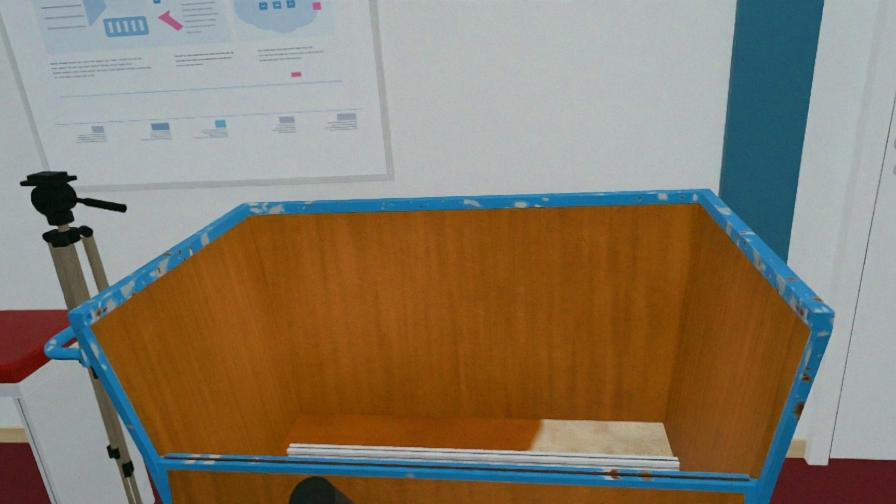

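move:
  base: {"x_m_s":0.3,"for_s":2.22}
  joints: {"left_shoulder_pitch_rad":-1.327,"left_elbow_rad":-1.082,"left_wrist_pitch_rad":1.7,"left_shoulder_roll_rad":0.25,"left_shoulder_yaw_rad":0.15,"head_pan_rad":-0.1,"head_tilt_rad":0.3}
  min_time_s: 2
  cameras: ["head_camera"]

move:
  joints: {"torso_squat_rad":0.7,"torso_shift_rad":0.25,"torso_pitch_rad":0.7,"left_wrist_pitch_rad":1.7}
  cameras: ["head_camera"]

Scene clock: 402.17 s.
Joint torques (N m): left_arm=[-28.5 8.87 1.86 -11.13 -0.77 -1.58 -0.3] | right_arm=[7.71 -4.49 -0.41 2.1 0.11 0.2 -0.22]
Motor temperatures (°C): left_arm=[41 33 33 45 43 39 39] | right_arm=[35 37 30 37 37 39 35]
Wrist force (N): left_arm=[-5.9 -0.8 -18.0] | right_arm=[-4.5 -3.9 -12.5]
Wrist torque (N m): left_arm=[-0.56 -0.21 0.39] | right_arm=[0.06 -0.47 -0.29]
Wrist force, peak (N): left_arm=[-11.1 -0.6 -16.2] | right_arm=[-4.6 -4.1 -13.0]
move: done
base_odometry: x=+0.389 y=-0.714 heading=+0.007
base_status: done (sent for 2.23 of 2.23 s)
joint_positions: torso_squat_rad=+0.400 torso_shift_rad=+0.000 torso_pitch_rad=+0.301 torso_yaw_rad=+0.001 left_shoulder_pitch_rad=-1.326 left_shoulder_roll_rad=+0.249 left_shoulder_yaw_rad=+0.150 left_elbow_rad=-1.081 left_forearm_roll_rad=+0.000 left_wrist_pitch_rad=+1.700 left_hand_roll_rad=+0.150 left_gripper_m=+0.030 right_shoulder_pitch_rad=+0.100 right_shoulder_roll_rad=-0.150 right_shoulder_yaw_rad=+0.014 right_elbow_rad=-0.300 right_forearm_roll_rad=+0.030 right_wrist_pitch_rad=-0.021 right_hand_roll_rad=+0.014 right_gripper_m=+0.100 head_pan_rad=-0.100 head_tilt_rad=+0.300
joint_status: all done
wheel_motors_off: 0
motor_effort: left_wheel=+7(44) right_wheel=-9(51)
chest: x=-0.1363 y=+0.0004 z=+1.2208 quat_wxyz=(+0.989, +0.000, +0.150, +0.001) (m; base frame)
left_hand: x=+0.4607 y=+0.1940 z=+1.0601 quat_wxyz=(+0.979, +0.050, -0.196, +0.005) (m; base frame)
right_hand: x=-0.2620 y=-0.3336 z=+0.5576 quat_wxyz=(+0.996, -0.072, +0.040, +0.039) (m; base frame)
pictures: head_camera
camera_calibration:
head_camera: T_world_to_cam=[[-0.153173, -0.987728, 0.0305253, -0.0454322], [-0.519688, 0.0542411, -0.852633, 1.22593], [0.840513, -0.146464, -0.521619, 0.721443], [0, 0, 0, 1]] pos_world=[0.0237627, -0.00570524, 1.42298]

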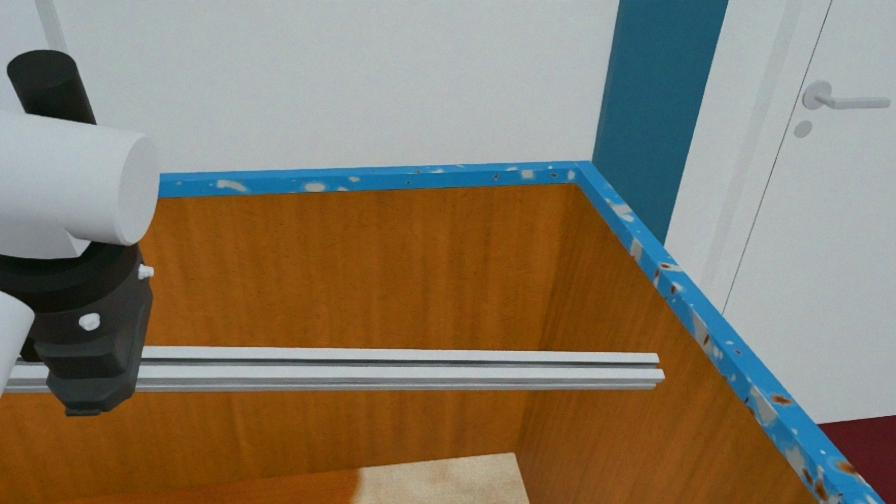

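Scene clock: 404.77 s.
Joint torques (N m): left_arm=[-23.78 7.02 0.83 -10.33 -0.73 0.07 -0.14] | right_arm=[16.86 -3.92 -0.31 6.03 0.13 0.74 -0.25]
Motor temperatures (°C): left_arm=[41 33 33 44 43 39 39] | right_arm=[36 37 30 37 37 39 35]
Wrist force (N): left_arm=[-0.4 -1.1 -18.5] | right_arm=[-2.0 -4.3 -12.2]
Wrist torque (N m): left_arm=[-0.45 -0.21 0.22] | right_arm=[0.08 -0.31 -0.28]
Wrist force, peak (N): left_arm=[-0.5 -1.2 -20.0] | right_arm=[-4.2 -4.1 -12.9]
move: done
base_odometry: x=+0.389 y=-0.714 heading=+0.006
base_status: not commanded
joint_positions: torso_squat_rad=+0.700 torso_shift_rad=+0.250 torso_pitch_rad=+0.701 torso_yaw_rad=+0.001 left_shoulder_pitch_rad=-1.326 left_shoulder_roll_rad=+0.249 left_shoulder_yaw_rad=+0.150 left_elbow_rad=-1.081 left_forearm_roll_rad=+0.000 left_wrist_pitch_rad=+1.700 left_hand_roll_rad=+0.150 left_gripper_m=+0.031 right_shoulder_pitch_rad=+0.100 right_shoulder_roll_rad=-0.150 right_shoulder_yaw_rad=+0.014 right_elbow_rad=-0.300 right_forearm_roll_rad=+0.030 right_wrist_pitch_rad=-0.021 right_hand_roll_rad=+0.014 right_gripper_m=+0.100 head_pan_rad=-0.100 head_tilt_rad=+0.300
joint_status: all done
wheel_motors_off: 0
motor_effort: left_wheel=+5(12) right_wheel=-6(11)
chest: x=+0.1041 y=+0.0003 z=+1.0358 quat_wxyz=(+0.939, +0.000, +0.343, +0.001) (m; base frame)
left_hand: x=+0.5914 y=+0.1939 z=+0.6554 quat_wxyz=(+0.999, +0.050, +0.002, -0.005) (m; base frame)
right_hand: x=-0.2701 y=-0.3336 z=+0.4740 quat_wxyz=(+0.968, -0.063, +0.237, +0.053) (m; base frame)
pictures: head_camera
camera_calibration:
head_camera: T_world_to_cam=[[-0.129246, -0.987719, 0.0877847, -0.0647948], [-0.810729, 0.0542807, -0.5829, 0.943985], [0.570976, -0.146507, -0.807788, 0.74738], [0, 0, 0, 1]] pos_world=[0.330205, -0.00574257, 1.15966]

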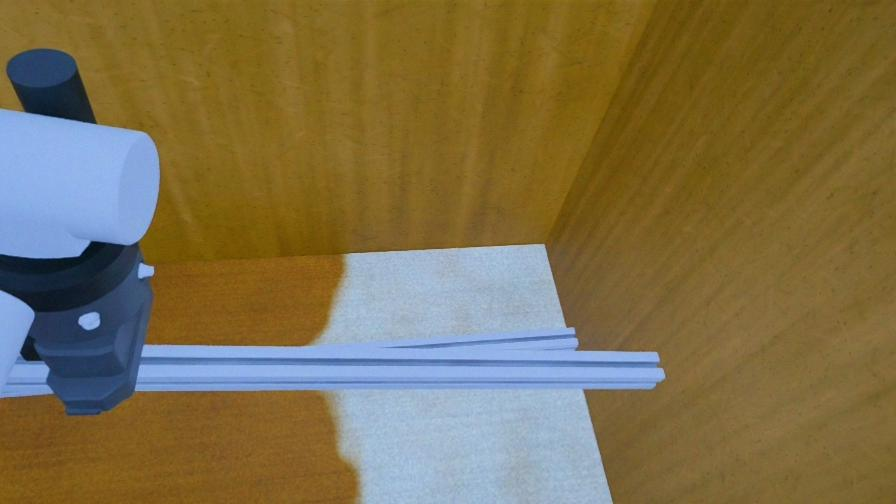

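move:
  joints: {"torso_squat_rad":0.87,"torso_shift_rad":0.39,"torso_pitch_rad":0.9,"left_wrist_pitch_rad":1.46,"left_forearm_roll_rad":0.05,"left_shoulder_yaw_rad":0.18,"left_shoulder_roll_rad":0.28}
  min_time_s: 1.5
  cameras: ["head_camera"]

Scene clock: 412.30 s.
Joint torques (N m): left_arm=[-20.59 6.67 1.62 -10.33 -0.09 -0.34 0.03] | right_arm=[20.48 -2.98 -0.02 7.68 -0.07 1.3 -0.31]
Motor temperatures (°C): left_arm=[41 33 33 44 43 39 39] | right_arm=[36 37 30 37 37 39 35]
Wrist force (N): left_arm=[-1.4 -0.7 -19.1] | right_arm=[-0.9 -4.1 -10.9]
Wrist torque (N m): left_arm=[-0.40 -0.23 0.26] | right_arm=[0.05 -0.26 -0.27]
Wrist force, peak (N): left_arm=[-1.2 -0.9 -20.1] | right_arm=[-2.3 -4.4 -12.4]
move: done
base_odometry: x=+0.389 y=-0.714 heading=+0.006
base_status: not commanded
joint_positions: torso_squat_rad=+0.870 torso_shift_rad=+0.390 torso_pitch_rad=+0.901 torso_yaw_rad=+0.001 left_shoulder_pitch_rad=-1.326 left_shoulder_roll_rad=+0.279 left_shoulder_yaw_rad=+0.180 left_elbow_rad=-1.081 left_forearm_roll_rad=+0.050 left_wrist_pitch_rad=+1.460 left_hand_roll_rad=+0.150 left_gripper_m=+0.031 right_shoulder_pitch_rad=+0.100 right_shoulder_roll_rad=-0.150 right_shoulder_yaw_rad=+0.014 right_elbow_rad=-0.300 right_forearm_roll_rad=+0.030 right_wrist_pitch_rad=-0.021 right_hand_roll_rad=+0.014 right_gripper_m=+0.100 head_pan_rad=-0.100 head_tilt_rad=+0.300
joint_status: all done
wheel_motors_off: 0
motor_effort: left_wheel=+3(7) right_wheel=-6(8)
chest: x=+0.1863 y=+0.0003 z=+0.8902 quat_wxyz=(+0.900, +0.000, +0.435, +0.001) (m; base frame)
left_hand: x=+0.6472 y=+0.1960 z=+0.4183 quat_wxyz=(+1.000, +0.013, -0.017, +0.008) (m; base frame)
right_hand: x=-0.2922 y=-0.3336 z=+0.4139 quat_wxyz=(+0.939, -0.057, +0.333, +0.059) (m; base frame)
pictures: head_camera
camera_calibration:
head_camera: T_world_to_cam=[[-0.109257, -0.987716, 0.111717, -0.0664396], [-0.910375, 0.0543051, -0.410206, 0.790551], [0.3991, -0.146522, -0.905125, 0.701495], [0, 0, 0, 1]] pos_world=[0.432472, -0.00576965, 0.966651]

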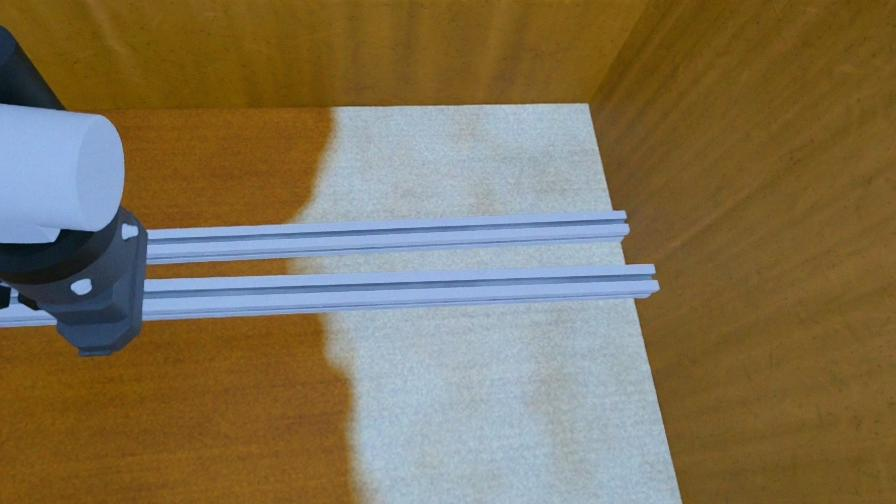

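move:
  joints: {"torso_squat_rad":0.935,"torso_shift_rad":0.45,"torso_pitch_rad":0.975,"left_wrist_pitch_rad":1.385,"head_pan_rad":0.5}
  min_time_s: 1.5
  cameras: ["head_camera"]

move:
  joints: {"head_pan_rad":-0.1}
  cameras: ["head_camera"]

Scene clock: 421.37 s.
Joint torques (N m): left_arm=[-2.34 6.01 -1.47 -10.19 -0.5 -0.45 0.06] | right_arm=[21.64 -3.27 -0.54 8.3 -0.04 1.22 -0.4]
Motor temperatures (°C): left_arm=[41 33 33 44 43 39 39] | right_arm=[36 37 30 38 37 39 35]
Wrist force (N): left_arm=[-1.6 -0.2 -19.3] | right_arm=[-0.7 -4.2 -11.1]
Wrist torque (N m): left_arm=[-0.42 -0.26 0.28] | right_arm=[0.06 -0.26 -0.26]
Wrist force, peak (N): left_arm=[-2.9 -0.8 -21.2] | right_arm=[-1.1 -4.2 -11.4]
move: done
base_odometry: x=+0.389 y=-0.714 heading=+0.006
base_status: not commanded
joint_positions: torso_squat_rad=+0.935 torso_shift_rad=+0.448 torso_pitch_rad=+0.971 torso_yaw_rad=+0.002 left_shoulder_pitch_rad=-1.330 left_shoulder_roll_rad=+0.280 left_shoulder_yaw_rad=+0.180 left_elbow_rad=-1.081 left_forearm_roll_rad=+0.050 left_wrist_pitch_rad=+1.385 left_hand_roll_rad=+0.150 left_gripper_m=+0.031 right_shoulder_pitch_rad=+0.100 right_shoulder_roll_rad=-0.150 right_shoulder_yaw_rad=+0.014 right_elbow_rad=-0.300 right_forearm_roll_rad=+0.030 right_wrist_pitch_rad=-0.021 right_hand_roll_rad=+0.014 right_gripper_m=+0.100 head_pan_rad=+0.500 head_tilt_rad=+0.300
joint_status: all done
wheel_motors_off: 0
motor_effort: left_wheel=+1(4) right_wheel=-6(8)
chest: x=+0.2077 y=+0.0000 z=+0.8295 quat_wxyz=(+0.884, +0.000, +0.467, +0.001) (m; base frame)
left_hand: x=+0.6534 y=+0.1932 z=+0.3279 quat_wxyz=(+1.000, +0.007, -0.021, +0.007) (m; base frame)
right_hand: x=-0.3032 y=-0.3335 z=+0.3879 quat_wxyz=(+0.927, -0.055, +0.366, +0.061) (m; base frame)
pictures: head_camera
camera_calibration:
head_camera: T_world_to_cam=[[0.228815, -0.902612, -0.364604, 0.25445], [-0.930492, -0.0927342, -0.354379, 0.742804], [0.286055, 0.420348, -0.861092, 0.626799], [0, 0, 0, 1]] pos_world=[0.453652, 0.0350788, 0.895739]

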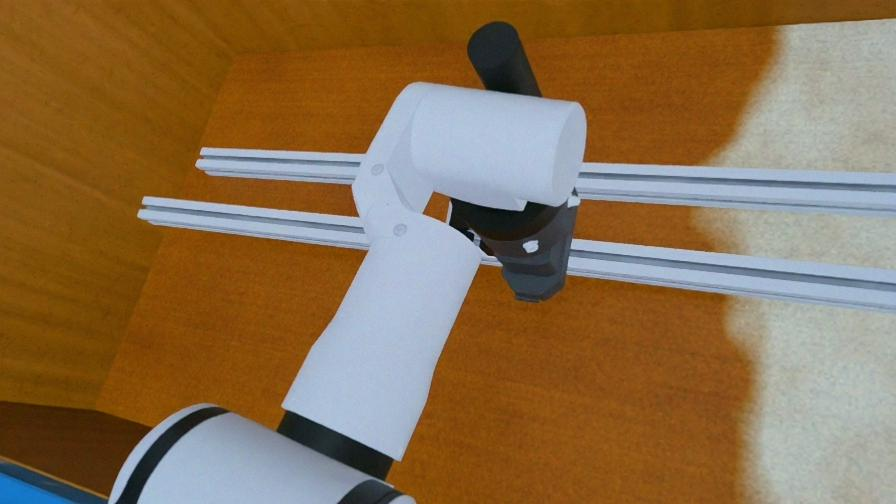

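Scene clock: 422.43 s.
Joint torques (N m): left_arm=[-3.38 5.46 -1.48 -10.1 -0.27 -0.22 -0.19] | right_arm=[21.99 -2.67 0.38 8.17 -0.05 1.3 -0.31]
Motor temperatures (°C): left_arm=[41 33 33 44 43 39 39] | right_arm=[36 37 30 38 37 39 35]
Wrist force (N): left_arm=[-1.8 -0.5 -18.8] | right_arm=[-0.8 -4.4 -11.1]
Wrist torque (N m): left_arm=[-0.51 -0.28 0.24] | right_arm=[0.08 -0.29 -0.26]
Wrist force, peak (N): left_arm=[-1.4 -0.1 -19.3] | right_arm=[-0.7 -4.3 -11.3]
move: done
base_odometry: x=+0.389 y=-0.714 heading=+0.006
base_status: not commanded
joint_positions: torso_squat_rad=+0.935 torso_shift_rad=+0.448 torso_pitch_rad=+0.971 torso_yaw_rad=+0.002 left_shoulder_pitch_rad=-1.330 left_shoulder_roll_rad=+0.280 left_shoulder_yaw_rad=+0.180 left_elbow_rad=-1.081 left_forearm_roll_rad=+0.050 left_wrist_pitch_rad=+1.385 left_hand_roll_rad=+0.150 left_gripper_m=+0.031 right_shoulder_pitch_rad=+0.100 right_shoulder_roll_rad=-0.150 right_shoulder_yaw_rad=+0.014 right_elbow_rad=-0.300 right_forearm_roll_rad=+0.030 right_wrist_pitch_rad=-0.021 right_hand_roll_rad=+0.014 right_gripper_m=+0.100 head_pan_rad=-0.100 head_tilt_rad=+0.300
joint_status: all done
wheel_motors_off: 0
motor_effort: left_wheel=+2(2) right_wheel=-5(8)
chest: x=+0.2077 y=+0.0000 z=+0.8295 quat_wxyz=(+0.884, +0.000, +0.467, +0.001) (m; base frame)
left_hand: x=+0.6534 y=+0.1932 z=+0.3279 quat_wxyz=(+1.000, +0.007, -0.021, +0.007) (m; base frame)
right_hand: x=-0.3032 y=-0.3335 z=+0.3879 quat_wxyz=(+0.927, -0.055, +0.366, +0.061) (m; base frame)
pictures: head_camera
camera_calibration:
head_camera: T_world_to_cam=[[-0.101023, -0.987847, 0.118125, -0.0646259], [-0.937084, 0.0546004, -0.344808, 0.736476], [0.334168, -0.145526, -0.931211, 0.673147], [0, 0, 0, 1]] pos_world=[0.458667, -0.0060919, 0.888419]

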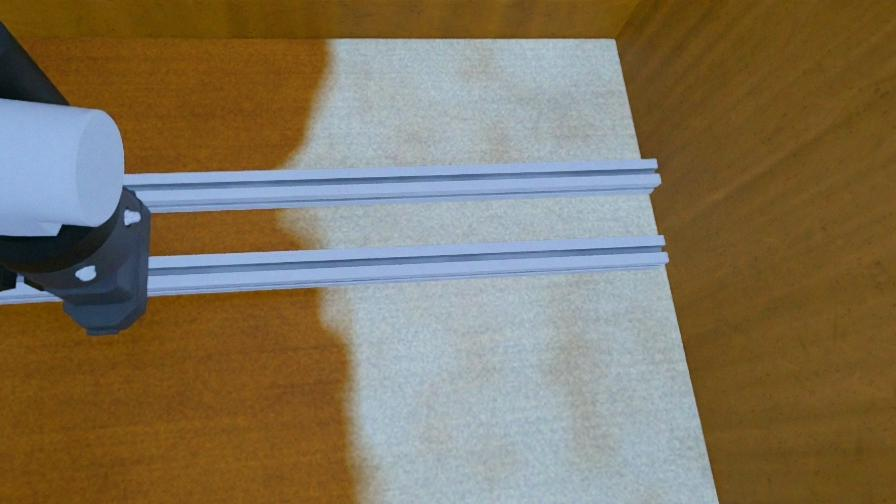

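move:
  joints: {"torso_squat_rad":0.8,"torso_shift_rad":0.36,"torso_pitch_rad":0.9}
  cameras: []

move:
  base: {"x_m_s":-0.04,"for_s":0.45}
  joints: {"left_shoulder_pitch_rad":-1.549,"left_elbow_rad":-0.739,"left_wrist_pitch_rad":1.36,"left_shoulder_roll_rad":0.32,"torso_pitch_rad":0.95}
  min_time_s: 2
  cameras: []

move:
  joints: {"torso_squat_rad":0.87,"torso_shift_rad":0.4,"torso_pitch_rad":1.03,"left_wrist_pitch_rad":1.25}
  cameras: ["head_camera"]

Scene clock: 447.00 s.
Joint torques (N m): left_arm=[-19.41 6.15 -0.42 -11.04 -0.67 -0.23 -0.02] | right_arm=[20.7 -3.25 -0.42 7.66 0.05 1.36 -0.32]
Motor temperatures (°C): left_arm=[39 33 33 43 43 39 39] | right_arm=[37 37 30 38 37 39 35]
Wrist force (N): left_arm=[-2.6 -0.2 -18.7] | right_arm=[-0.9 -4.2 -11.1]
Wrist torque (N m): left_arm=[-0.41 -0.23 0.26] | right_arm=[0.08 -0.25 -0.26]
Wrist force, peak (N): left_arm=[-3.1 0.1 -22.1] | right_arm=[-0.5 -4.4 -11.3]
move: done
base_odometry: x=+0.389 y=-0.714 heading=+0.006
base_status: not commanded
joint_positions: torso_squat_rad=+0.800 torso_shift_rad=+0.360 torso_pitch_rad=+0.900 torso_yaw_rad=+0.001 left_shoulder_pitch_rad=-1.326 left_shoulder_roll_rad=+0.280 left_shoulder_yaw_rad=+0.180 left_elbow_rad=-1.081 left_forearm_roll_rad=+0.050 left_wrist_pitch_rad=+1.385 left_hand_roll_rad=+0.150 left_gripper_m=+0.031 right_shoulder_pitch_rad=+0.100 right_shoulder_roll_rad=-0.150 right_shoulder_yaw_rad=+0.014 right_elbow_rad=-0.300 right_forearm_roll_rad=+0.030 right_wrist_pitch_rad=-0.021 right_hand_roll_rad=+0.014 right_gripper_m=+0.100 head_pan_rad=-0.100 head_tilt_rad=+0.300
joint_status: all done
wheel_motors_off: 0
motor_effort: left_wheel=+0(2) right_wheel=+0(6)
chest: x=+0.1863 y=+0.0003 z=+0.9291 quat_wxyz=(+0.900, +0.000, +0.435, +0.001) (m; base frame)
left_hand: x=+0.6646 y=+0.1938 z=+0.4587 quat_wxyz=(+0.998, +0.007, -0.055, +0.008) (m; base frame)
right_hand: x=-0.2920 y=-0.3336 z=+0.4528 quat_wxyz=(+0.940, -0.057, +0.333, +0.059) (m; base frame)
pictures: none
No camera images: "cameras" was empty.

Scene clock: 449.30 s.
Joint torques (N m): left_arm=[-22.96 7.26 -1.12 -8.8 -0.52 0.31 -0.31] | right_arm=[21.63 -2.84 -0.24 8.18 0.14 1.29 -0.3]
Motor temperatures (°C): left_arm=[39 33 33 43 43 39 39] | right_arm=[37 37 30 38 37 39 35]
Wrist force (N): left_arm=[-0.3 -0.2 -19.3] | right_arm=[-0.6 -4.3 -11.1]
Wrist torque (N m): left_arm=[-0.46 -0.20 0.25] | right_arm=[0.10 -0.23 -0.27]
Wrist force, peak (N): left_arm=[-2.3 -0.4 -20.3] | right_arm=[-1.0 -4.2 -11.6]
move: done
base_odometry: x=+0.371 y=-0.714 heading=+0.006
base_status: done (sent for 0.47 of 0.47 s)
joint_positions: torso_squat_rad=+0.800 torso_shift_rad=+0.360 torso_pitch_rad=+0.950 torso_yaw_rad=+0.001 left_shoulder_pitch_rad=-1.548 left_shoulder_roll_rad=+0.319 left_shoulder_yaw_rad=+0.180 left_elbow_rad=-0.739 left_forearm_roll_rad=+0.050 left_wrist_pitch_rad=+1.360 left_hand_roll_rad=+0.150 left_gripper_m=+0.031 right_shoulder_pitch_rad=+0.100 right_shoulder_roll_rad=-0.150 right_shoulder_yaw_rad=+0.014 right_elbow_rad=-0.300 right_forearm_roll_rad=+0.030 right_wrist_pitch_rad=-0.021 right_hand_roll_rad=+0.014 right_gripper_m=+0.100 head_pan_rad=-0.100 head_tilt_rad=+0.300
joint_status: all done
wheel_motors_off: 0
motor_effort: left_wheel=+1(27) right_wheel=+0(26)
chest: x=+0.1957 y=+0.0003 z=+0.9168 quat_wxyz=(+0.889, +0.000, +0.457, +0.001) (m; base frame)
left_hand: x=+0.6707 y=+0.1887 z=+0.4281 quat_wxyz=(+1.000, +0.017, +0.016, +0.006) (m; base frame)
right_hand: x=-0.3059 y=-0.3336 z=+0.4649 quat_wxyz=(+0.931, -0.056, +0.356, +0.060) (m; base frame)
pictures: none
No camera images: "cameras" was empty.

Scene clock: 450.37 s.
Joint torques (N m): left_arm=[-20.71 5.65 -1.4 -9.66 -0.23 0.19 -0.1] | right_arm=[22.84 -3.06 0.35 8.41 -0.04 1.56 -0.4]
Motor temperatures (°C): left_arm=[39 33 33 43 43 39 39] | right_arm=[37 37 30 38 37 39 35]
Wrist force (N): left_arm=[-1.2 0.0 -19.0] | right_arm=[-0.2 -4.1 -10.3]
Wrist torque (N m): left_arm=[-0.61 -0.24 0.27] | right_arm=[0.04 -0.21 -0.27]
Wrist force, peak (N): left_arm=[-1.5 0.2 -21.3] | right_arm=[-0.6 -4.6 -11.1]
move: done
base_odometry: x=+0.371 y=-0.714 heading=+0.006
base_status: not commanded
joint_positions: torso_squat_rad=+0.870 torso_shift_rad=+0.400 torso_pitch_rad=+1.031 torso_yaw_rad=+0.001 left_shoulder_pitch_rad=-1.548 left_shoulder_roll_rad=+0.320 left_shoulder_yaw_rad=+0.180 left_elbow_rad=-0.738 left_forearm_roll_rad=+0.050 left_wrist_pitch_rad=+1.250 left_hand_roll_rad=+0.150 left_gripper_m=+0.031 right_shoulder_pitch_rad=+0.100 right_shoulder_roll_rad=-0.150 right_shoulder_yaw_rad=+0.014 right_elbow_rad=-0.300 right_forearm_roll_rad=+0.030 right_wrist_pitch_rad=-0.021 right_hand_roll_rad=+0.014 right_gripper_m=+0.100 head_pan_rad=-0.100 head_tilt_rad=+0.300
joint_status: all done
wheel_motors_off: 0
motor_effort: left_wheel=-1(3) right_wheel=-1(4)
chest: x=+0.2133 y=+0.0003 z=+0.8553 quat_wxyz=(+0.870, +0.000, +0.493, +0.001) (m; base frame)
left_hand: x=+0.6727 y=+0.1853 z=+0.3286 quat_wxyz=(+1.000, +0.009, +0.002, +0.005) (m; base frame)
right_hand: x=-0.3229 y=-0.3336 z=+0.4451 quat_wxyz=(+0.916, -0.053, +0.393, +0.062) (m; base frame)
pictures: head_camera
camera_calibration:
head_camera: T_world_to_cam=[[-0.0938906, -0.987721, 0.124869, -0.0741658], [-0.95589, 0.0543734, -0.288649, 0.706629], [0.278315, -0.146462, -0.949257, 0.722689], [0, 0, 0, 1]] pos_world=[0.467361, -0.00583029, 0.899247]

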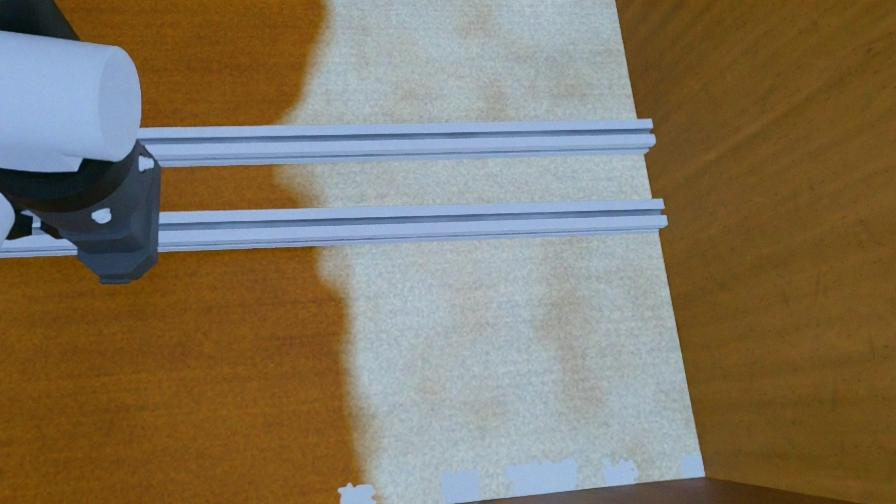

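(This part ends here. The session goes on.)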